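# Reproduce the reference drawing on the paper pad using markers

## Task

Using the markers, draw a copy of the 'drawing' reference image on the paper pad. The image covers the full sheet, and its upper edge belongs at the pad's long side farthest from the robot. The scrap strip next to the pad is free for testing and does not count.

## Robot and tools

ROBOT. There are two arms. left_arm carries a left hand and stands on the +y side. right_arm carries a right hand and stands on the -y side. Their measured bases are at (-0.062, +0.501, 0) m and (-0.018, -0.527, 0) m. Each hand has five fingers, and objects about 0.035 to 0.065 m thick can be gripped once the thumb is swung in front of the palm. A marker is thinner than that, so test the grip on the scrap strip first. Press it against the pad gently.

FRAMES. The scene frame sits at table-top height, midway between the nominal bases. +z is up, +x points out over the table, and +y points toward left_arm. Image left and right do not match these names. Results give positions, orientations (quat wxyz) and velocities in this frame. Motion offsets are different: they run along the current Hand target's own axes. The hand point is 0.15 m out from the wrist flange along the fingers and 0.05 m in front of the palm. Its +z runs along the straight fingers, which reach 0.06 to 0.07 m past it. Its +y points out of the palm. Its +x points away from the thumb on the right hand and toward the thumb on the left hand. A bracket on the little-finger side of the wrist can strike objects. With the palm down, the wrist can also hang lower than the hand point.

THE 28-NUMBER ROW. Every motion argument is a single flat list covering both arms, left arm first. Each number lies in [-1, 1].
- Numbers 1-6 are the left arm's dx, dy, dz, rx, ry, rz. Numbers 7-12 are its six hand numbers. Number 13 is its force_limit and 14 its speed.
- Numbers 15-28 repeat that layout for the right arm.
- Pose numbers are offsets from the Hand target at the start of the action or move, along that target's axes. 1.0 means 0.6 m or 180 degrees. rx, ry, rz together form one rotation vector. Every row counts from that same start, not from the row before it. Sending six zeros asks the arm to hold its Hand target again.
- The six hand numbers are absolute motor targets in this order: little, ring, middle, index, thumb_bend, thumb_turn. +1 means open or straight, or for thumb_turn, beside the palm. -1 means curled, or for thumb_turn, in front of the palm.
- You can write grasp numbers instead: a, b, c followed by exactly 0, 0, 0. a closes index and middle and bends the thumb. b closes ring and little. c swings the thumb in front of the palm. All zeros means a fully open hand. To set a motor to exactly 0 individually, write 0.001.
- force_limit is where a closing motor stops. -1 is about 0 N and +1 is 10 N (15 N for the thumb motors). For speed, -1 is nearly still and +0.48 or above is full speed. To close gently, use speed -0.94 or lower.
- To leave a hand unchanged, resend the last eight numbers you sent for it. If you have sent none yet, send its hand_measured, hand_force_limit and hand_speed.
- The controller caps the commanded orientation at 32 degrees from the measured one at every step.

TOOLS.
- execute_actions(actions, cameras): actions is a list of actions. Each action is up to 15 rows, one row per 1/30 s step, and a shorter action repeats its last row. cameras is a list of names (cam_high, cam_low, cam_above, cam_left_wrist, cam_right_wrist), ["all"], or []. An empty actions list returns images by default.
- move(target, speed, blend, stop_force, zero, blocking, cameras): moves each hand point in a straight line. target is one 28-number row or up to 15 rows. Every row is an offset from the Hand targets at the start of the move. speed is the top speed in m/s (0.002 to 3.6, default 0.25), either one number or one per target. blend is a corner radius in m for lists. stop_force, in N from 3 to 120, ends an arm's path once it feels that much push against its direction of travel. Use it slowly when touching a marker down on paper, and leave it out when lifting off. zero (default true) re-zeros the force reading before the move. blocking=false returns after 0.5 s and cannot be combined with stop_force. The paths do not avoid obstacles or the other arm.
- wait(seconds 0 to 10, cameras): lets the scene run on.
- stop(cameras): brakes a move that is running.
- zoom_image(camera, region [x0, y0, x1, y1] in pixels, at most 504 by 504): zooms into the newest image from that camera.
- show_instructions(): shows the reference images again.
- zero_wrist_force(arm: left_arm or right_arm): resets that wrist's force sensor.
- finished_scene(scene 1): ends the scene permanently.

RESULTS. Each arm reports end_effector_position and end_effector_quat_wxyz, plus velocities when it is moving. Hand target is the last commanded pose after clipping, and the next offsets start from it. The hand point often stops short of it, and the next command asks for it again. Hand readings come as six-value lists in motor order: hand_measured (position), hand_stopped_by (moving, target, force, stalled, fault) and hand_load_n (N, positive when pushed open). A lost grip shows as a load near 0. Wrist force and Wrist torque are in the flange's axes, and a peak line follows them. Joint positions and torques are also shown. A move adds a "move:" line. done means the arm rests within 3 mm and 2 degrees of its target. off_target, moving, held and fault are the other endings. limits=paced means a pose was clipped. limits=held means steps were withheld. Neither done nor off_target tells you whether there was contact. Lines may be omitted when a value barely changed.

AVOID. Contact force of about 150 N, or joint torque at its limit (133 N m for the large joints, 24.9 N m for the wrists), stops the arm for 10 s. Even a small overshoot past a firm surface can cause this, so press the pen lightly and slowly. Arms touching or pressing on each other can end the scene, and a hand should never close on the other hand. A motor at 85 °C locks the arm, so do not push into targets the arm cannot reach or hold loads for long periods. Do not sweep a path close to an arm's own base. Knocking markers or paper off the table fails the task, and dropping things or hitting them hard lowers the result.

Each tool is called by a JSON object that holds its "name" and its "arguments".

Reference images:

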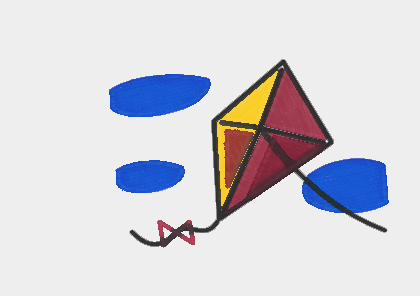

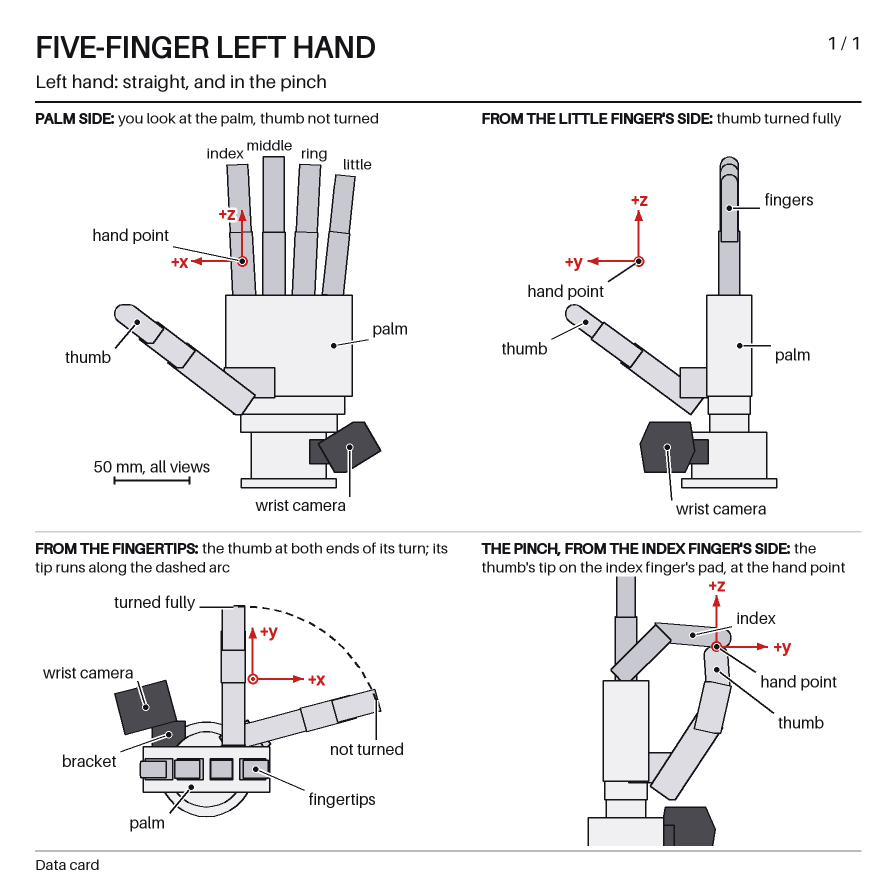

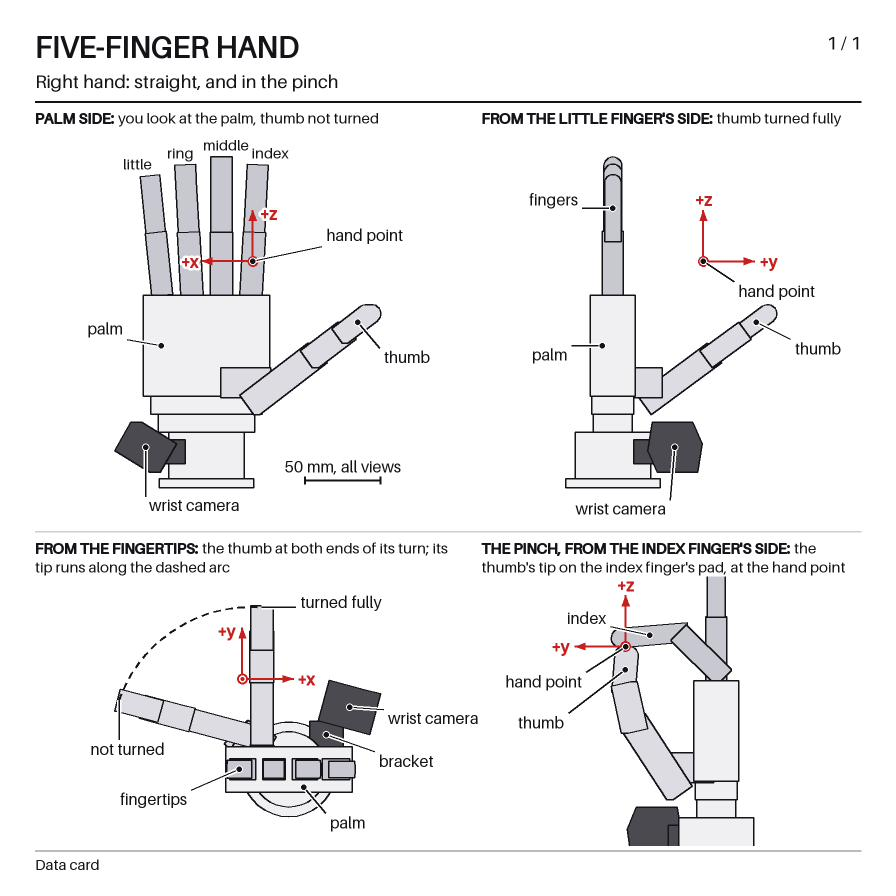

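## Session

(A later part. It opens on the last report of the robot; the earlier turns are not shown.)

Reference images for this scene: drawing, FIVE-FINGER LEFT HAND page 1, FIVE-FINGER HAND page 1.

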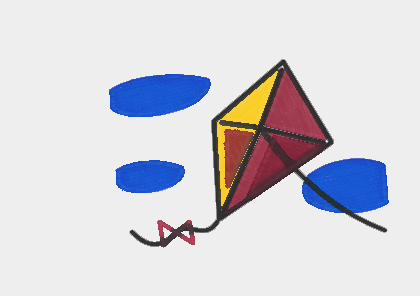

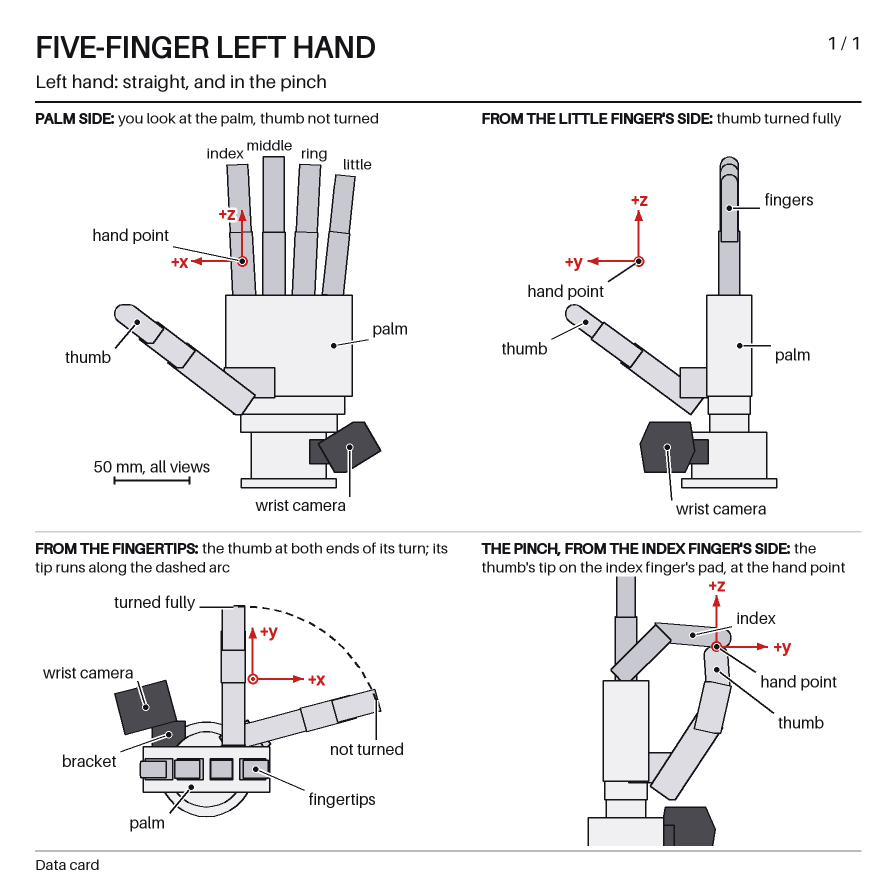

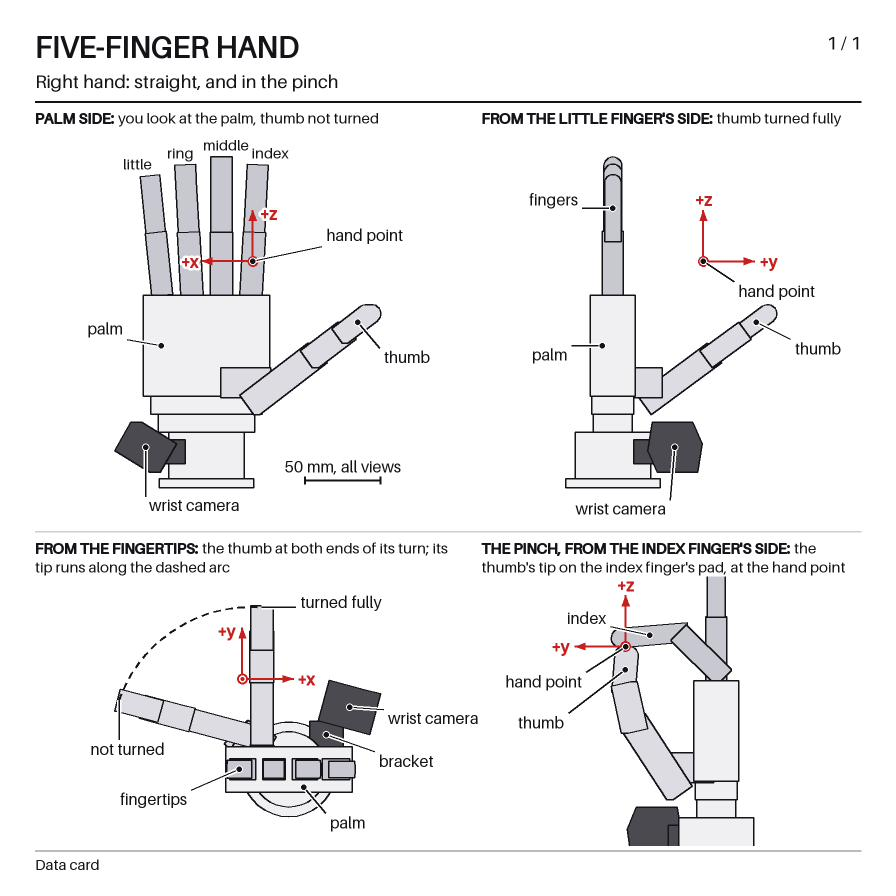

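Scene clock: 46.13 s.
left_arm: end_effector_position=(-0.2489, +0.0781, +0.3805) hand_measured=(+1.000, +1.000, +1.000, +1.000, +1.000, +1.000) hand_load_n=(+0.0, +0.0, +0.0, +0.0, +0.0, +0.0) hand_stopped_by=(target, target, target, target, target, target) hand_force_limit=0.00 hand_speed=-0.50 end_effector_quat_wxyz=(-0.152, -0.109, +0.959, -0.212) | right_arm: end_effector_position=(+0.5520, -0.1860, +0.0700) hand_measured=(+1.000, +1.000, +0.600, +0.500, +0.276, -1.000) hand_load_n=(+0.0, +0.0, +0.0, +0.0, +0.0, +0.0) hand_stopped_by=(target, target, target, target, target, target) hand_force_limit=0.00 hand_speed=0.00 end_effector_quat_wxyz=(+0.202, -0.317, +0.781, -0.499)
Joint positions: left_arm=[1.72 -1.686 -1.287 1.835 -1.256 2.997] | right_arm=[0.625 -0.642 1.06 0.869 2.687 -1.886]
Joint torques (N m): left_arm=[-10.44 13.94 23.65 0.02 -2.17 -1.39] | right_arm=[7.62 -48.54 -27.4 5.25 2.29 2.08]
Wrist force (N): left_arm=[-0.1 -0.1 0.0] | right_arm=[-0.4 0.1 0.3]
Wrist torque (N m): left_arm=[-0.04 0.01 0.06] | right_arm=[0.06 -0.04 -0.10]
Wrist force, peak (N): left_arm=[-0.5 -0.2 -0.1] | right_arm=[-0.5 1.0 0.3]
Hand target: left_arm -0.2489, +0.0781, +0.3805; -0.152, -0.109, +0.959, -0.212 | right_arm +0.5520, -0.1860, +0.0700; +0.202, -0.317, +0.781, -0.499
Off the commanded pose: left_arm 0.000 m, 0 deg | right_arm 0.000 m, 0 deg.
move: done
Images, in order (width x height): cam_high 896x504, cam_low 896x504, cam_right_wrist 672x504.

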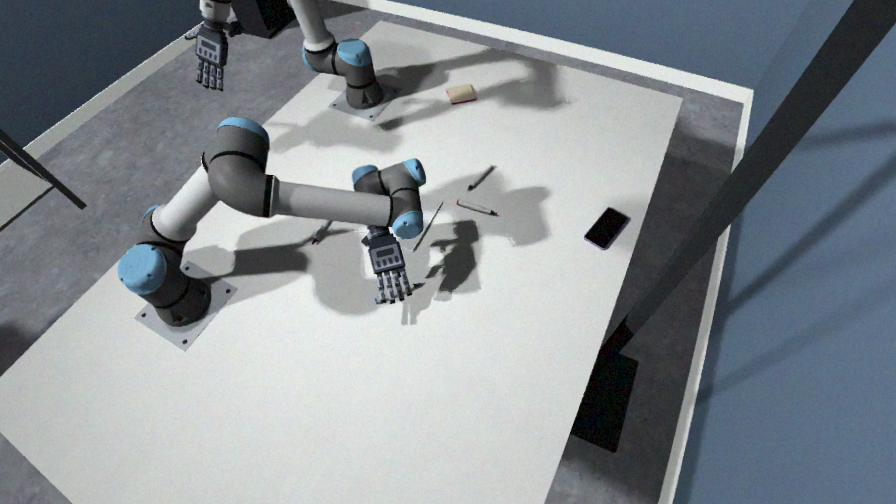

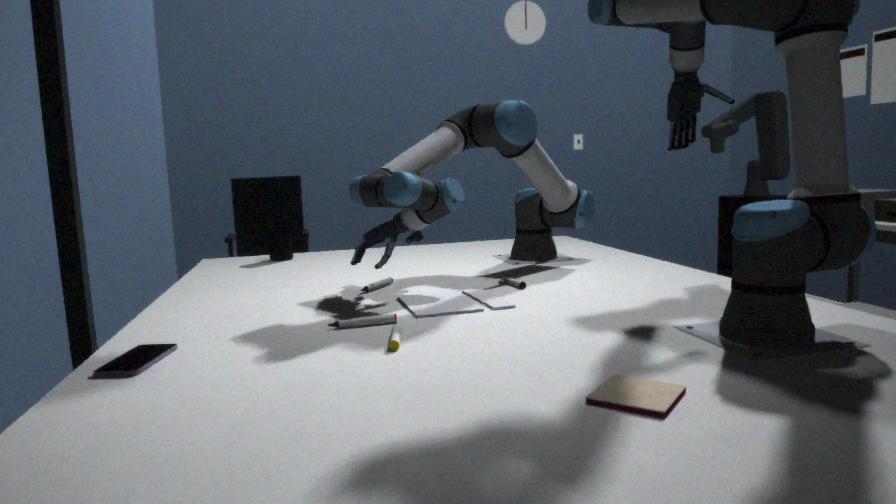

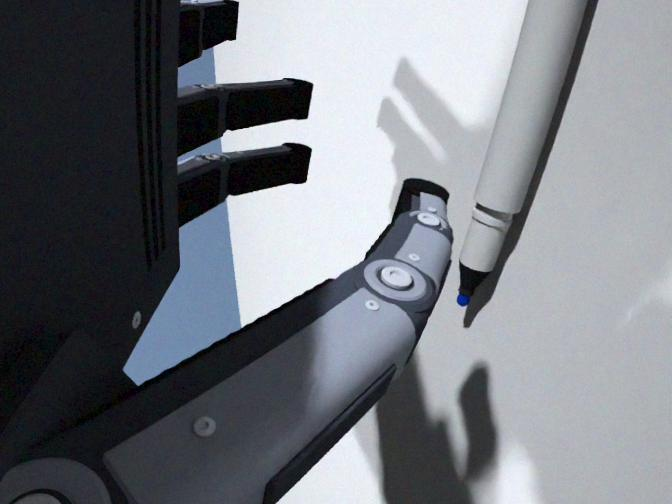

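{"name": "move", "arguments": {"target": [0,0,0,0,0,0, 0,0,0,0,0,0, 0,-0.5, 0.0227,0.0547,0.0207,0,-0.0322,-0.0150, 1,1,0.6,0.5,0.275,-1, 0,0], "speed": 0.08, "cameras": ["cam_low","cam_right_wrist"]}}

{"name": "zoom_image", "arguments": {"camera": "cam_low", "region": [330, 220, 430, 300]}}

Scene clock: 55.80 s.
left_arm: end_effector_position=(-0.2489, +0.0781, +0.3805) hand_measured=(+1.000, +1.000, +1.000, +1.000, +1.000, +1.000) hand_load_n=(+0.0, +0.0, -0.5, +0.0, +0.0, +0.0) hand_stopped_by=(target, target, target, target, target, target) hand_force_limit=0.00 hand_speed=-0.50 end_effector_quat_wxyz=(-0.152, -0.109, +0.959, -0.212) | right_arm: end_effector_position=(+0.5404, -0.1936, +0.0350) hand_measured=(+1.000, +1.000, +0.600, +0.500, +0.276, -1.000) hand_load_n=(+0.0, +0.0, +0.0, +0.0, +0.0, +0.0) hand_stopped_by=(target, target, target, target, target, target) hand_force_limit=0.00 hand_speed=0.00 end_effector_quat_wxyz=(+0.229, -0.360, +0.763, -0.487)
Joint positions: left_arm=[1.72 -1.686 -1.287 1.835 -1.256 2.997] | right_arm=[0.613 -0.728 1.269 0.526 2.639 -2.134]
Joint torques (N m): left_arm=[-10.61 14.12 23.95 -0.28 -2.1 -1.4] | right_arm=[-8.13 -57.82 -7.75 -1.08 -0.31 -2.67]
Wrist force (N): left_arm=[0.0 0.0 0.1] | right_arm=[-0.2 0.2 0.5]
Wrist torque (N m): left_arm=[-0.04 -0.01 0.06] | right_arm=[0.05 -0.07 0.06]
Wrist force, peak (N): left_arm=[-0.4 -0.5 -0.2] | right_arm=[0.0 0.8 0.5]
Hand target: left_arm -0.2489, +0.0781, +0.3805; -0.152, -0.109, +0.959, -0.212 | right_arm +0.5404, -0.1936, +0.0350; +0.229, -0.360, +0.763, -0.487
Off the commanded pose: left_arm 0.000 m, 0 deg | right_arm 0.000 m, 0 deg.
move: done
Images, in order (width x height): cam_low 896x504, cam_right_wrist 672x504.

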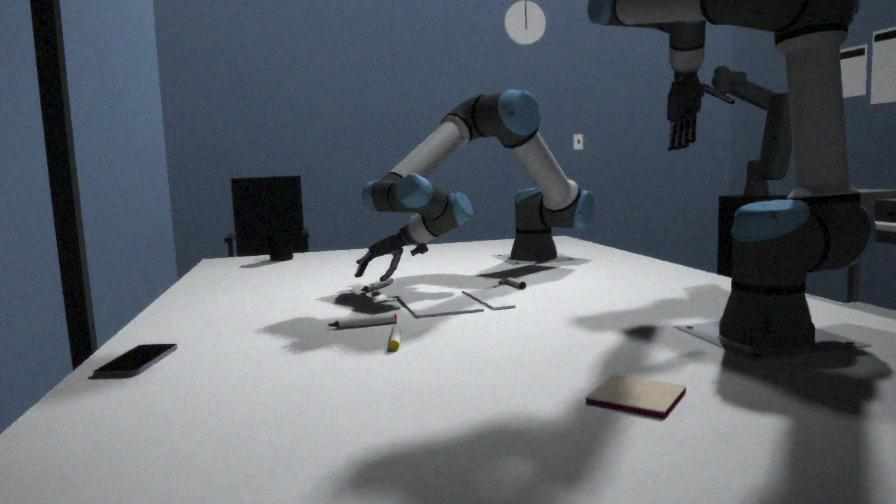

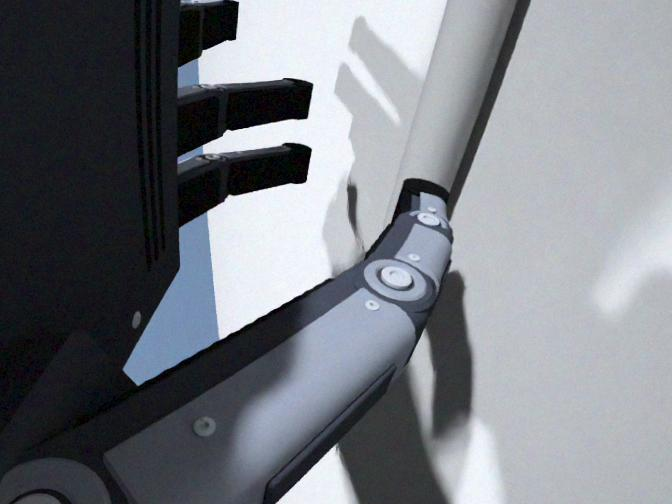

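Scaled by 5.040 from the camera's 896x504 image, which has a finer 1280x720 frame.

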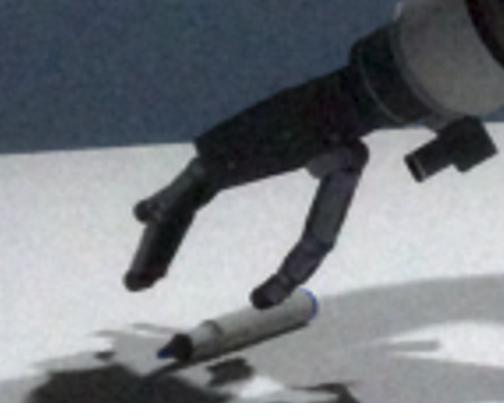

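{"name": "move", "arguments": {"target": [0,0,0,0,0,0, 0,0,0,0,0,0, 0,-0.5, 0,0.0109,0.0043,0,0.0101,0.0047, 1,1,0.6,0.5,0.275,-1, 0,0], "speed": 0.05}}

{"name": "move", "arguments": {"target": [0,0,0,0,0,0, 0,0,0,0,0,0, 0,-0.5, 0,0.0181,0.0080,0,0,0, 1,1,0.6,0.5,0.275,-1, 0,0], "speed": 0.015, "stop_force": 3, "cameras": ["cam_low","cam_right_wrist"]}}

{"name": "zoom_image", "arguments": {"camera": "cam_low", "region": [330, 220, 430, 300]}}

Scene clock: 58.73 s.
left_arm: end_effector_position=(-0.2489, +0.0781, +0.3805) hand_measured=(+1.000, +1.000, +1.000, +1.000, +1.000, +1.000) hand_load_n=(+0.0, +0.0, +0.0, +0.0, +0.0, -0.5) hand_stopped_by=(target, target, target, target, target, target) hand_force_limit=0.00 hand_speed=-0.50 end_effector_quat_wxyz=(-0.152, -0.109, +0.959, -0.212) | right_arm: end_effector_position=(+0.5401, -0.1934, +0.0280) hand_measured=(+1.000, +1.000, +0.600, +0.500, +0.276, -1.000) hand_load_n=(+0.0, +0.0, +0.0, +0.0, +0.0, +0.0) hand_stopped_by=(target, target, target, target, target, target) hand_force_limit=0.00 hand_speed=0.00 end_effector_quat_wxyz=(+0.220, -0.346, +0.769, -0.490)
Joint positions: left_arm=[1.72 -1.686 -1.287 1.835 -1.256 2.997] | right_arm=[0.619 -0.69 1.232 0.59 2.657 -2.058]
Joint torques (N m): left_arm=[-9.97 14.95 23.92 -0.6 -2.02 -1.35] | right_arm=[7.8 -45.34 -27.29 4.74 2.33 1.99]
Wrist force (N): left_arm=[-0.1 -0.1 0.2] | right_arm=[-0.4 0.4 0.4]
Wrist torque (N m): left_arm=[-0.04 0.01 0.05] | right_arm=[0.08 -0.04 -0.09]
Wrist force, peak (N): left_arm=[-0.5 0.1 0.3] | right_arm=[-0.3 0.1 0.6]
Hand target: left_arm -0.2489, +0.0781, +0.3805; -0.152, -0.109, +0.959, -0.212 | right_arm +0.5401, -0.1934, +0.0280; +0.220, -0.346, +0.769, -0.490
Off the commanded pose: left_arm 0.000 m, 0 deg | right_arm 0.000 m, 0 deg.
move: done

Scene clock: 60.33 s.
left_arm: end_effector_position=(-0.2489, +0.0781, +0.3805) hand_measured=(+1.000, +1.000, +1.000, +1.000, +1.000, +1.000) hand_load_n=(+0.0, +0.0, +0.0, +0.0, +0.0, +0.0) hand_stopped_by=(target, target, target, target, target, target) hand_force_limit=0.00 hand_speed=-0.50 end_effector_quat_wxyz=(-0.152, -0.109, +0.959, -0.212) | right_arm: end_effector_position=(+0.5399, -0.1932, +0.0161) hand_measured=(+1.000, +1.000, +0.600, +0.500, +0.276, -1.000) hand_load_n=(+0.0, +0.0, +0.0, +0.0, +0.0, +0.0) hand_stopped_by=(target, target, target, target, target, target) hand_force_limit=0.00 hand_speed=0.00 end_effector_quat_wxyz=(+0.220, -0.346, +0.769, -0.490)
Joint positions: left_arm=[1.72 -1.686 -1.287 1.835 -1.256 2.997] | right_arm=[0.619 -0.674 1.237 0.571 2.657 -2.057]
Joint torques (N m): left_arm=[-10.13 13.52 24.43 -0.76 -2.15 -1.38] | right_arm=[8.46 -44.84 -6.25 -0.88 2.23 1.48]
Wrist force (N): left_arm=[-0.4 0.1 -0.1] | right_arm=[-0.2 0.3 0.3]
Wrist torque (N m): left_arm=[0.00 0.04 0.04] | right_arm=[0.09 -0.07 -0.07]
Wrist force, peak (N): left_arm=[-0.4 -0.1 -0.4] | right_arm=[-0.4 0.5 0.4]
Hand target: left_arm -0.2489, +0.0781, +0.3805; -0.152, -0.109, +0.959, -0.212 | right_arm +0.5399, -0.1932, +0.0161; +0.220, -0.346, +0.769, -0.490
Off the commanded pose: left_arm 0.000 m, 0 deg | right_arm 0.000 m, 0 deg.
move: done
Images, in order (width x height): cam_low 896x504, cam_right_wrist 672x504.

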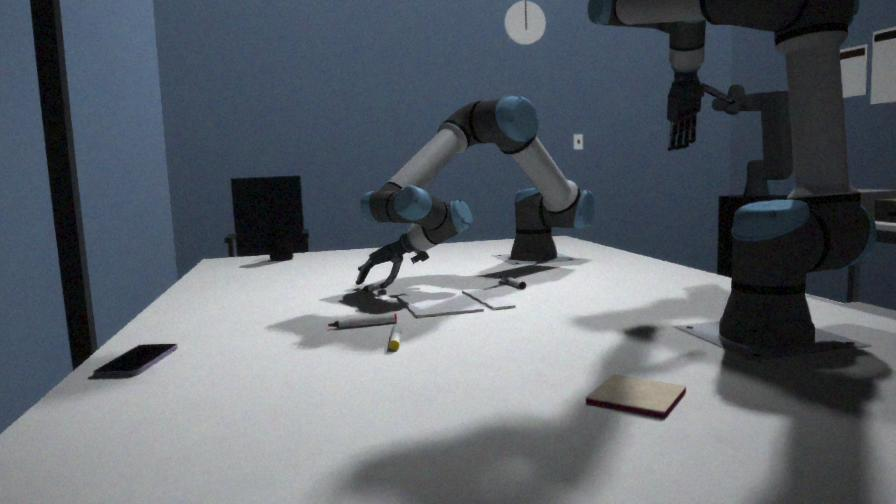

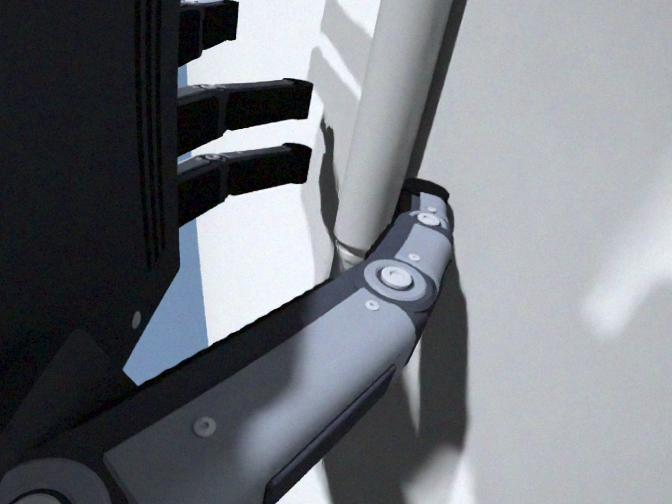

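Scaled by 5.040 from the camera's 896x504 image, which has a finer 1280x720 frame.

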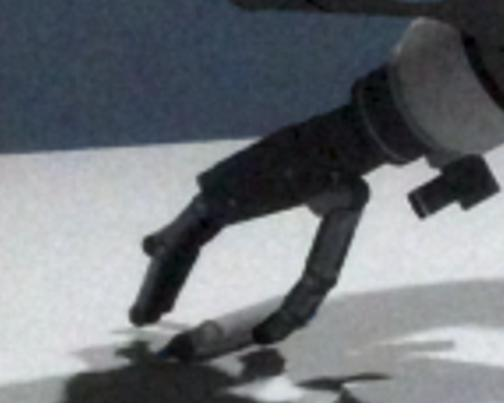

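{"name": "move", "arguments": {"target": [0,0,0,0,0,0, 0,0,0,0,0,0, 0,-0.5, 0,0,0,0,0,0, 1,1,-0.35,-0.35,0.275,-1, -0.3,-0.8], "speed": 0.05, "cameras": ["cam_low","cam_right_wrist"]}}

{"name": "zoom_image", "arguments": {"camera": "cam_low", "region": [330, 220, 430, 300]}}

Scene clock: 62.57 s.
left_arm: end_effector_position=(-0.2489, +0.0781, +0.3805) hand_measured=(+1.000, +1.000, +1.000, +1.000, +1.000, +1.000) hand_load_n=(+0.0, +0.0, +0.0, +0.0, +0.0, +0.0) hand_stopped_by=(target, target, target, target, target, target) hand_force_limit=0.00 hand_speed=-0.50 end_effector_quat_wxyz=(-0.152, -0.109, +0.959, -0.212) | right_arm: end_effector_position=(+0.5399, -0.1932, +0.0161) hand_measured=(+1.000, +1.000, +0.272, -0.070, +0.278, -1.000) hand_load_n=(+0.0, +0.0, +8.5, +5.0, +3.0, -2.0) hand_stopped_by=(target, target, force, force, target, target) hand_force_limit=-0.30 hand_speed=-0.80 end_effector_quat_wxyz=(+0.220, -0.346, +0.769, -0.490)
Joint positions: left_arm=[1.72 -1.686 -1.287 1.835 -1.256 2.997] | right_arm=[0.619 -0.674 1.237 0.571 2.657 -2.057]
Joint torques (N m): left_arm=[-10.38 13.92 24.07 -0.9 -2.08 -1.29] | right_arm=[7.96 -44.42 -7.03 -0.52 -2.7 -0.91]
Wrist force (N): left_arm=[-0.2 -0.1 0.2] | right_arm=[-0.6 -11.1 0.4]
Wrist torque (N m): left_arm=[-0.05 0.03 0.05] | right_arm=[0.26 -0.09 -0.31]
Wrist force, peak (N): left_arm=[-0.1 -0.6 -0.4] | right_arm=[-0.6 -11.4 0.8]
Hand target: left_arm -0.2489, +0.0781, +0.3805; -0.152, -0.109, +0.959, -0.212 | right_arm +0.5399, -0.1932, +0.0161; +0.220, -0.346, +0.769, -0.490
Off the commanded pose: left_arm 0.000 m, 0 deg | right_arm 0.000 m, 0 deg.
move: done
Images, in order (width x height): cam_low 896x504, cam_right_wrist 672x504.

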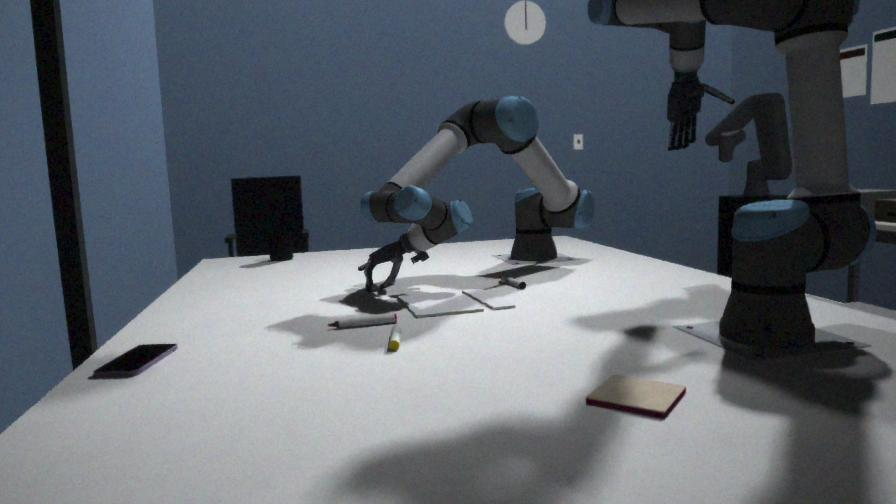

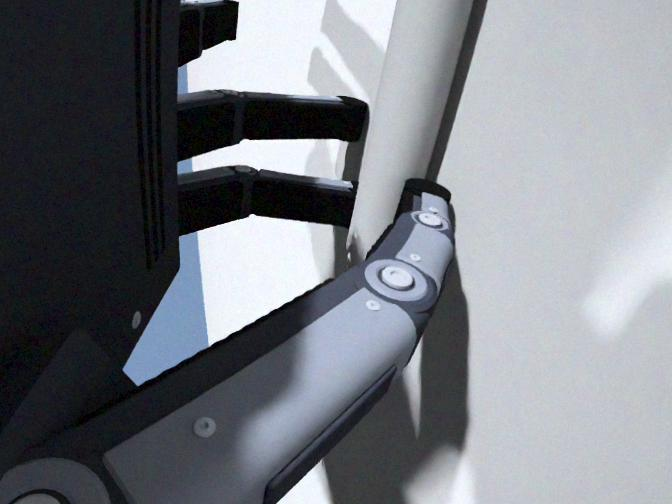

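Scaled by 5.040 from the camera's 896x504 image, which has a finer 1280x720 frame.

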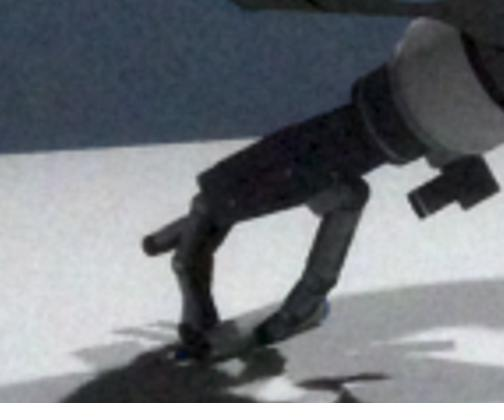

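{"name": "move", "arguments": {"target": [[0,0,0,0,0,0, 0,0,0,0,0,0, 0,-0.5, 0,0,0,0,0,0, 1,1,0.5,0.2,0.275,-1, -0.3,-0.6],[0,0,0,0,0,0, 0,0,0,0,0,0, 0,-0.5, 0,-0.0053,-0.0025,0,0,0, 1,1,0.5,0.2,0.275,-1, -0.3,-0.6]], "speed": 0.03}}

{"name": "move", "arguments": {"target": [0,0,0,0,0,0, 0,0,0,0,0,0, 0,-0.5, 0,0,0,0,0,0, 1,1,-0.36,-0.36,0.275,-1, -0.3,-0.8], "speed": 0.05, "cameras": ["cam_low","cam_right_wrist"]}}

Scene clock: 64.73 s.
left_arm: end_effector_position=(-0.2489, +0.0781, +0.3805) hand_measured=(+1.000, +1.000, +1.000, +1.000, +1.000, +1.000) hand_load_n=(+0.0, +0.0, +0.0, +0.0, +0.0, +0.0) hand_stopped_by=(target, target, target, target, target, target) hand_force_limit=0.00 hand_speed=-0.50 end_effector_quat_wxyz=(-0.152, -0.109, +0.959, -0.212) | right_arm: end_effector_position=(+0.5399, -0.1932, +0.0196) hand_measured=(+1.000, +1.000, +0.500, +0.200, +0.276, -1.000) hand_load_n=(+0.0, +0.0, +0.0, +0.0, +0.0, +0.5) hand_stopped_by=(target, target, target, target, target, target) hand_force_limit=-0.30 hand_speed=-0.60 end_effector_quat_wxyz=(+0.220, -0.346, +0.769, -0.490)
Joint positions: left_arm=[1.72 -1.686 -1.287 1.835 -1.256 2.997] | right_arm=[0.619 -0.678 1.236 0.577 2.657 -2.057]
Joint torques (N m): left_arm=[-10.61 14.13 24.27 -1.22 -2.09 -1.32] | right_arm=[3.71 -59.79 -26.48 4.62 2.31 0.28]
Wrist force (N): left_arm=[-0.3 -0.6 -0.1] | right_arm=[-0.1 0.2 0.3]
Wrist torque (N m): left_arm=[-0.10 0.02 0.06] | right_arm=[0.06 -0.08 -0.07]
Wrist force, peak (N): left_arm=[-0.5 0.0 -0.6] | right_arm=[-0.5 -11.2 0.4]
Hand target: left_arm -0.2489, +0.0781, +0.3805; -0.152, -0.109, +0.959, -0.212 | right_arm +0.5399, -0.1932, +0.0196; +0.220, -0.346, +0.769, -0.490
Off the commanded pose: left_arm 0.000 m, 0 deg | right_arm 0.000 m, 0 deg.
move: done

Scene clock: 66.00 s.
left_arm: end_effector_position=(-0.2489, +0.0781, +0.3805) hand_measured=(+1.000, +1.000, +1.000, +1.000, +1.000, +1.000) hand_load_n=(+0.0, +0.0, +0.0, +0.0, +0.0, +0.0) hand_stopped_by=(target, target, target, target, target, target) hand_force_limit=0.00 hand_speed=-0.50 end_effector_quat_wxyz=(-0.152, -0.109, +0.959, -0.212) | right_arm: end_effector_position=(+0.5399, -0.1932, +0.0197) hand_measured=(+1.000, +1.000, -0.052, -0.074, +0.278, -1.000) hand_load_n=(+0.0, +0.0, +7.0, +3.0, +5.5, +3.0) hand_stopped_by=(target, target, force, force, target, target) hand_force_limit=-0.30 hand_speed=-0.80 end_effector_quat_wxyz=(+0.220, -0.346, +0.769, -0.490)
Joint positions: left_arm=[1.72 -1.686 -1.287 1.835 -1.256 2.997] | right_arm=[0.619 -0.679 1.235 0.577 2.657 -2.057]
Joint torques (N m): left_arm=[-9.85 13.76 24.29 -1.22 -1.96 -1.35] | right_arm=[6.46 -56.14 -25.54 4.25 1.58 1.96]
Wrist force (N): left_arm=[-0.2 -0.1 -0.4] | right_arm=[0.3 -2.0 -1.1]
Wrist torque (N m): left_arm=[-0.02 0.00 0.06] | right_arm=[0.06 -0.07 -0.07]
Wrist force, peak (N): left_arm=[-0.6 -0.4 -0.2] | right_arm=[0.7 -2.4 -1.2]
Hand target: left_arm -0.2489, +0.0781, +0.3805; -0.152, -0.109, +0.959, -0.212 | right_arm +0.5399, -0.1932, +0.0196; +0.220, -0.346, +0.769, -0.490
Off the commanded pose: left_arm 0.000 m, 0 deg | right_arm 0.000 m, 0 deg.
move: done
Images, in order (width x height): cam_low 896x504, cam_right_wrist 672x504.

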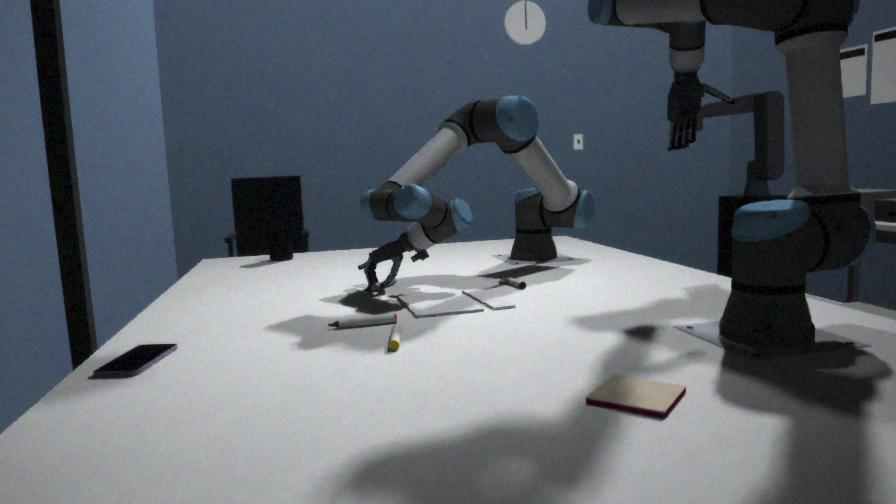

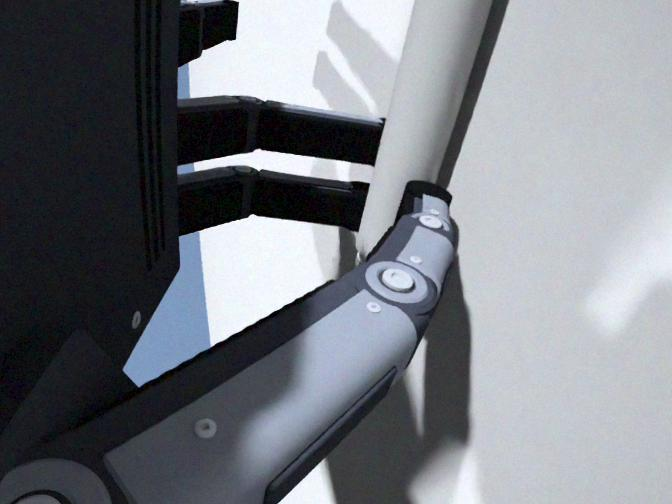

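{"name": "move", "arguments": {"target": [0,0,0,0,0,0, 0,0,0,0,0,0, 0,-0.5, 0,-0.151,-0.0704,0,0,0, 1,1,-0.36,-0.36,0.275,-1, -0.3,-0.8], "speed": 0.06, "cameras": ["cam_low","cam_right_wrist"]}}

{"name": "zoom_image", "arguments": {"camera": "cam_low", "region": [320, 200, 440, 300]}}

Scene clock: 68.60 s.
left_arm: end_effector_position=(-0.2489, +0.0781, +0.3805) hand_measured=(+1.000, +1.000, +1.000, +1.000, +1.000, +1.000) hand_load_n=(+0.0, +0.0, +0.0, +0.5, +0.0, +0.0) hand_stopped_by=(target, target, target, target, target, target) hand_force_limit=0.00 hand_speed=-0.50 end_effector_quat_wxyz=(-0.152, -0.109, +0.959, -0.212) | right_arm: end_effector_position=(+0.5399, -0.1931, +0.1196) hand_measured=(+1.000, +1.000, -0.052, -0.074, +0.278, -1.000) hand_load_n=(+0.0, +0.0, +6.5, +3.5, +6.5, +3.5) hand_stopped_by=(target, target, force, force, target, target) hand_force_limit=-0.30 hand_speed=-0.80 end_effector_quat_wxyz=(+0.220, -0.346, +0.769, -0.490)
Joint positions: left_arm=[1.72 -1.686 -1.287 1.835 -1.256 2.997] | right_arm=[0.619 -0.791 1.165 0.761 2.658 -2.057]
Joint torques (N m): left_arm=[-10.2 14.15 23.91 -1.6 -2.02 -1.29] | right_arm=[8.34 -58.09 -29.42 4.86 2.03 1.88]
Wrist force (N): left_arm=[0.1 0.0 0.0] | right_arm=[0.0 0.3 0.4]
Wrist torque (N m): left_arm=[-0.02 -0.03 0.07] | right_arm=[0.06 -0.09 -0.07]
Wrist force, peak (N): left_arm=[-0.6 -0.2 -0.3] | right_arm=[0.3 -2.4 -1.3]
Hand target: left_arm -0.2489, +0.0781, +0.3805; -0.152, -0.109, +0.959, -0.212 | right_arm +0.5399, -0.1931, +0.1196; +0.220, -0.346, +0.769, -0.490
Off the commanded pose: left_arm 0.000 m, 0 deg | right_arm 0.000 m, 0 deg.
move: done
Images, in order (width x height): cam_low 896x504, cam_right_wrist 672x504.

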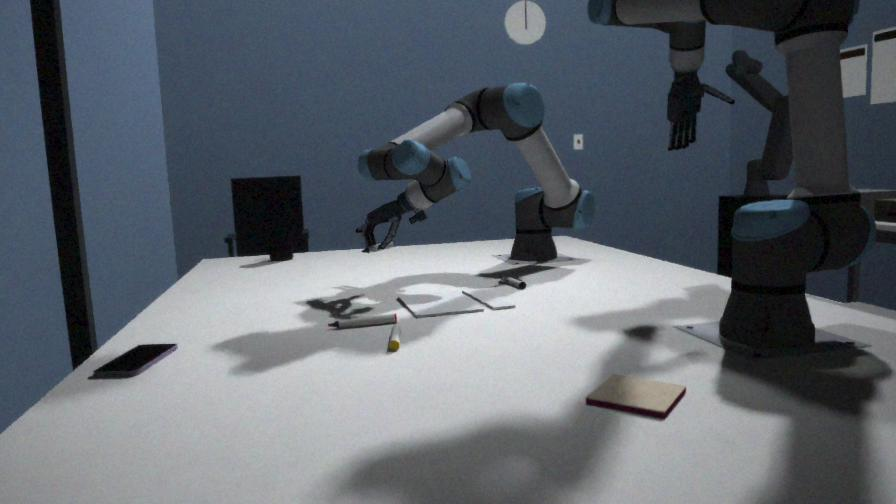

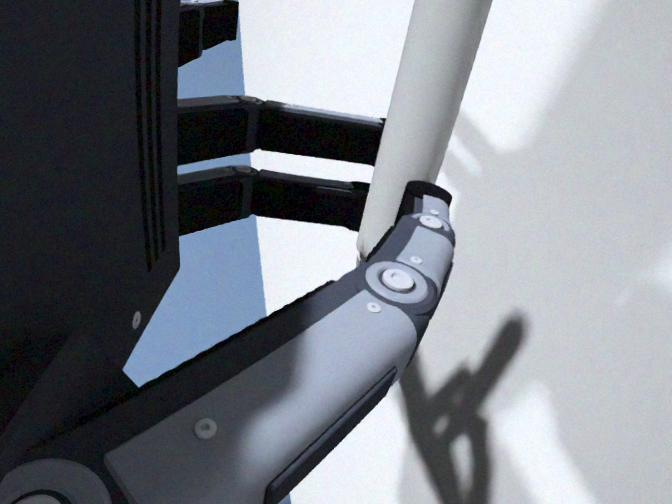

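Scaled by 4.200 from the camera's 896x504 image, which has a finer 1280x720 frame.

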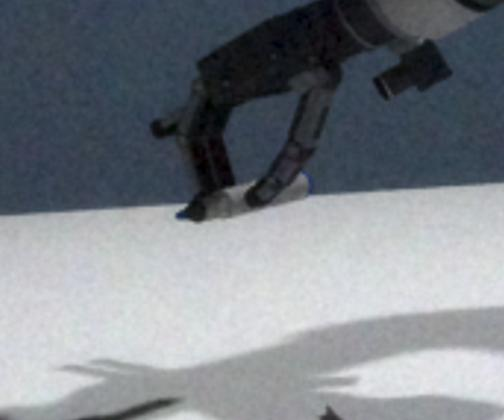

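{"name": "move", "arguments": {"target": [0,0,0,0,0,0, 0,0,0,0,0,0, 0,-0.5, 0.0383,-0.0797,-0.3433,0,-0.4607,-0.2148, 1,1,-0.36,-0.36,0.275,-1, -0.3,-0.8], "speed": 0.25, "cameras": ["cam_high","cam_above","cam_right_wrist"]}}

Scene clock: 75.17 s.
left_arm: end_effector_position=(-0.2489, +0.0781, +0.3805) hand_measured=(+1.000, +1.000, +1.000, +1.000, +1.000, +1.000) hand_load_n=(+0.0, +0.0, +0.0, +0.0, -0.5, +0.0) hand_stopped_by=(target, target, target, target, target, target) hand_force_limit=0.00 hand_speed=-0.50 end_effector_quat_wxyz=(-0.152, -0.109, +0.959, -0.212) | right_arm: end_effector_position=(+0.4000, -0.0998, +0.2498) hand_measured=(+1.000, +1.000, -0.052, -0.074, +0.278, -1.000) hand_load_n=(+0.0, -0.5, +6.5, +3.5, +6.5, +3.0) hand_stopped_by=(target, target, force, force, target, target) hand_force_limit=-0.30 hand_speed=-0.80 end_effector_quat_wxyz=(-0.504, +0.793, -0.289, +0.184)
Joint positions: left_arm=[1.72 -1.686 -1.287 1.835 -1.256 2.997] | right_arm=[0.336 -1.467 1.692 0.272 1.097 -3.384]
Joint torques (N m): left_arm=[-10.13 13.92 23.25 -2.11 -2.01 -1.22] | right_arm=[-7.41 -19.42 -31.38 2.6 -1.94 -2.59]
Wrist force (N): left_arm=[-0.3 0.1 0.1] | right_arm=[0.1 0.2 0.4]
Wrist torque (N m): left_arm=[-0.02 0.04 0.05] | right_arm=[0.04 -0.11 0.07]
Wrist force, peak (N): left_arm=[-0.3 -0.6 -0.2] | right_arm=[-0.2 0.8 0.5]
Hand target: left_arm -0.2489, +0.0781, +0.3805; -0.152, -0.109, +0.959, -0.212 | right_arm +0.4000, -0.0998, +0.2499; -0.504, +0.793, -0.288, +0.184
Off the commanded pose: left_arm 0.000 m, 0 deg | right_arm 0.000 m, 0 deg.
move: done
Images, in order (width x height): cam_high 896x504, cam_above 896x504, cam_right_wrist 672x504.

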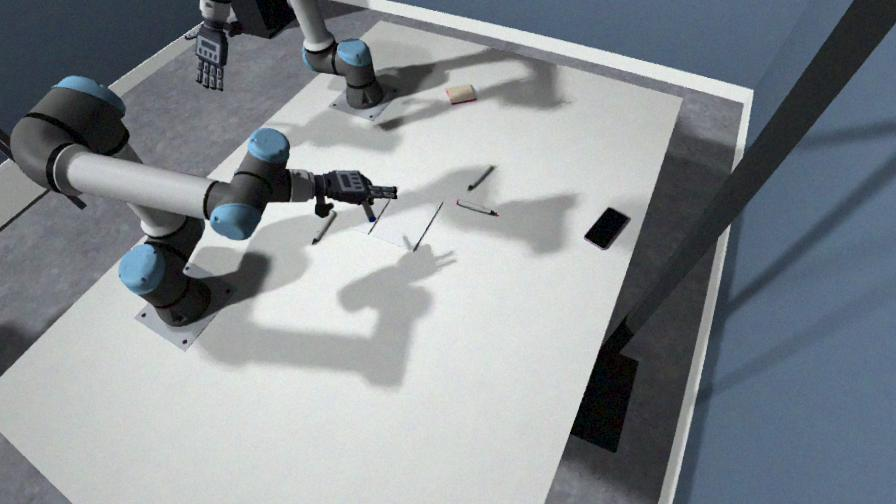

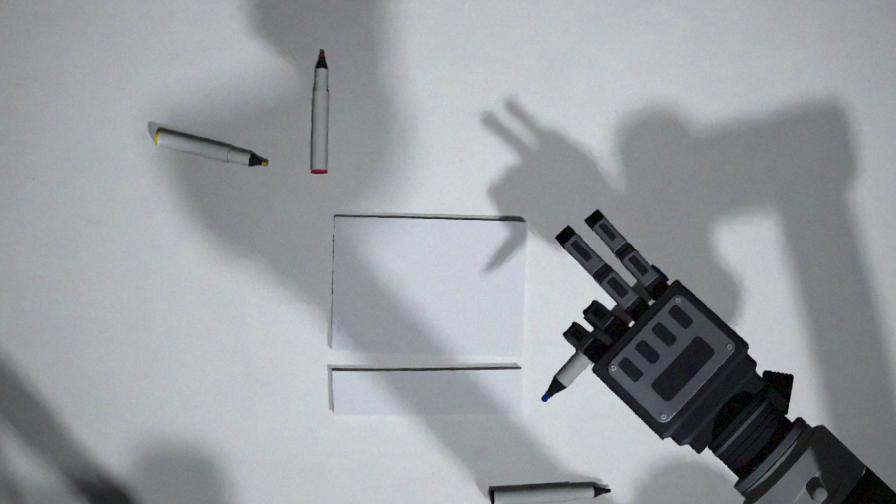

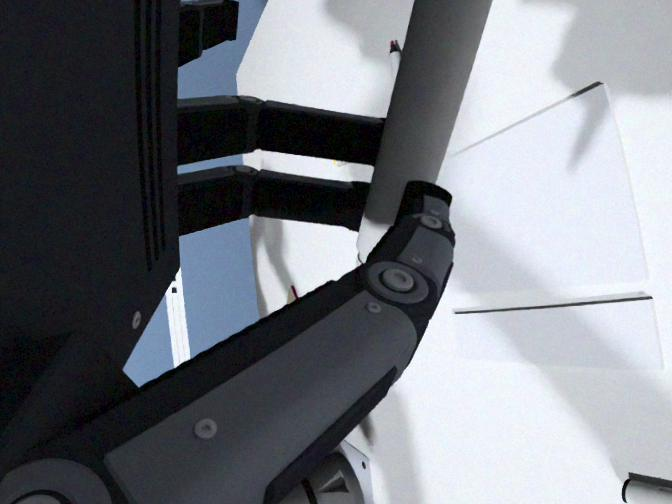

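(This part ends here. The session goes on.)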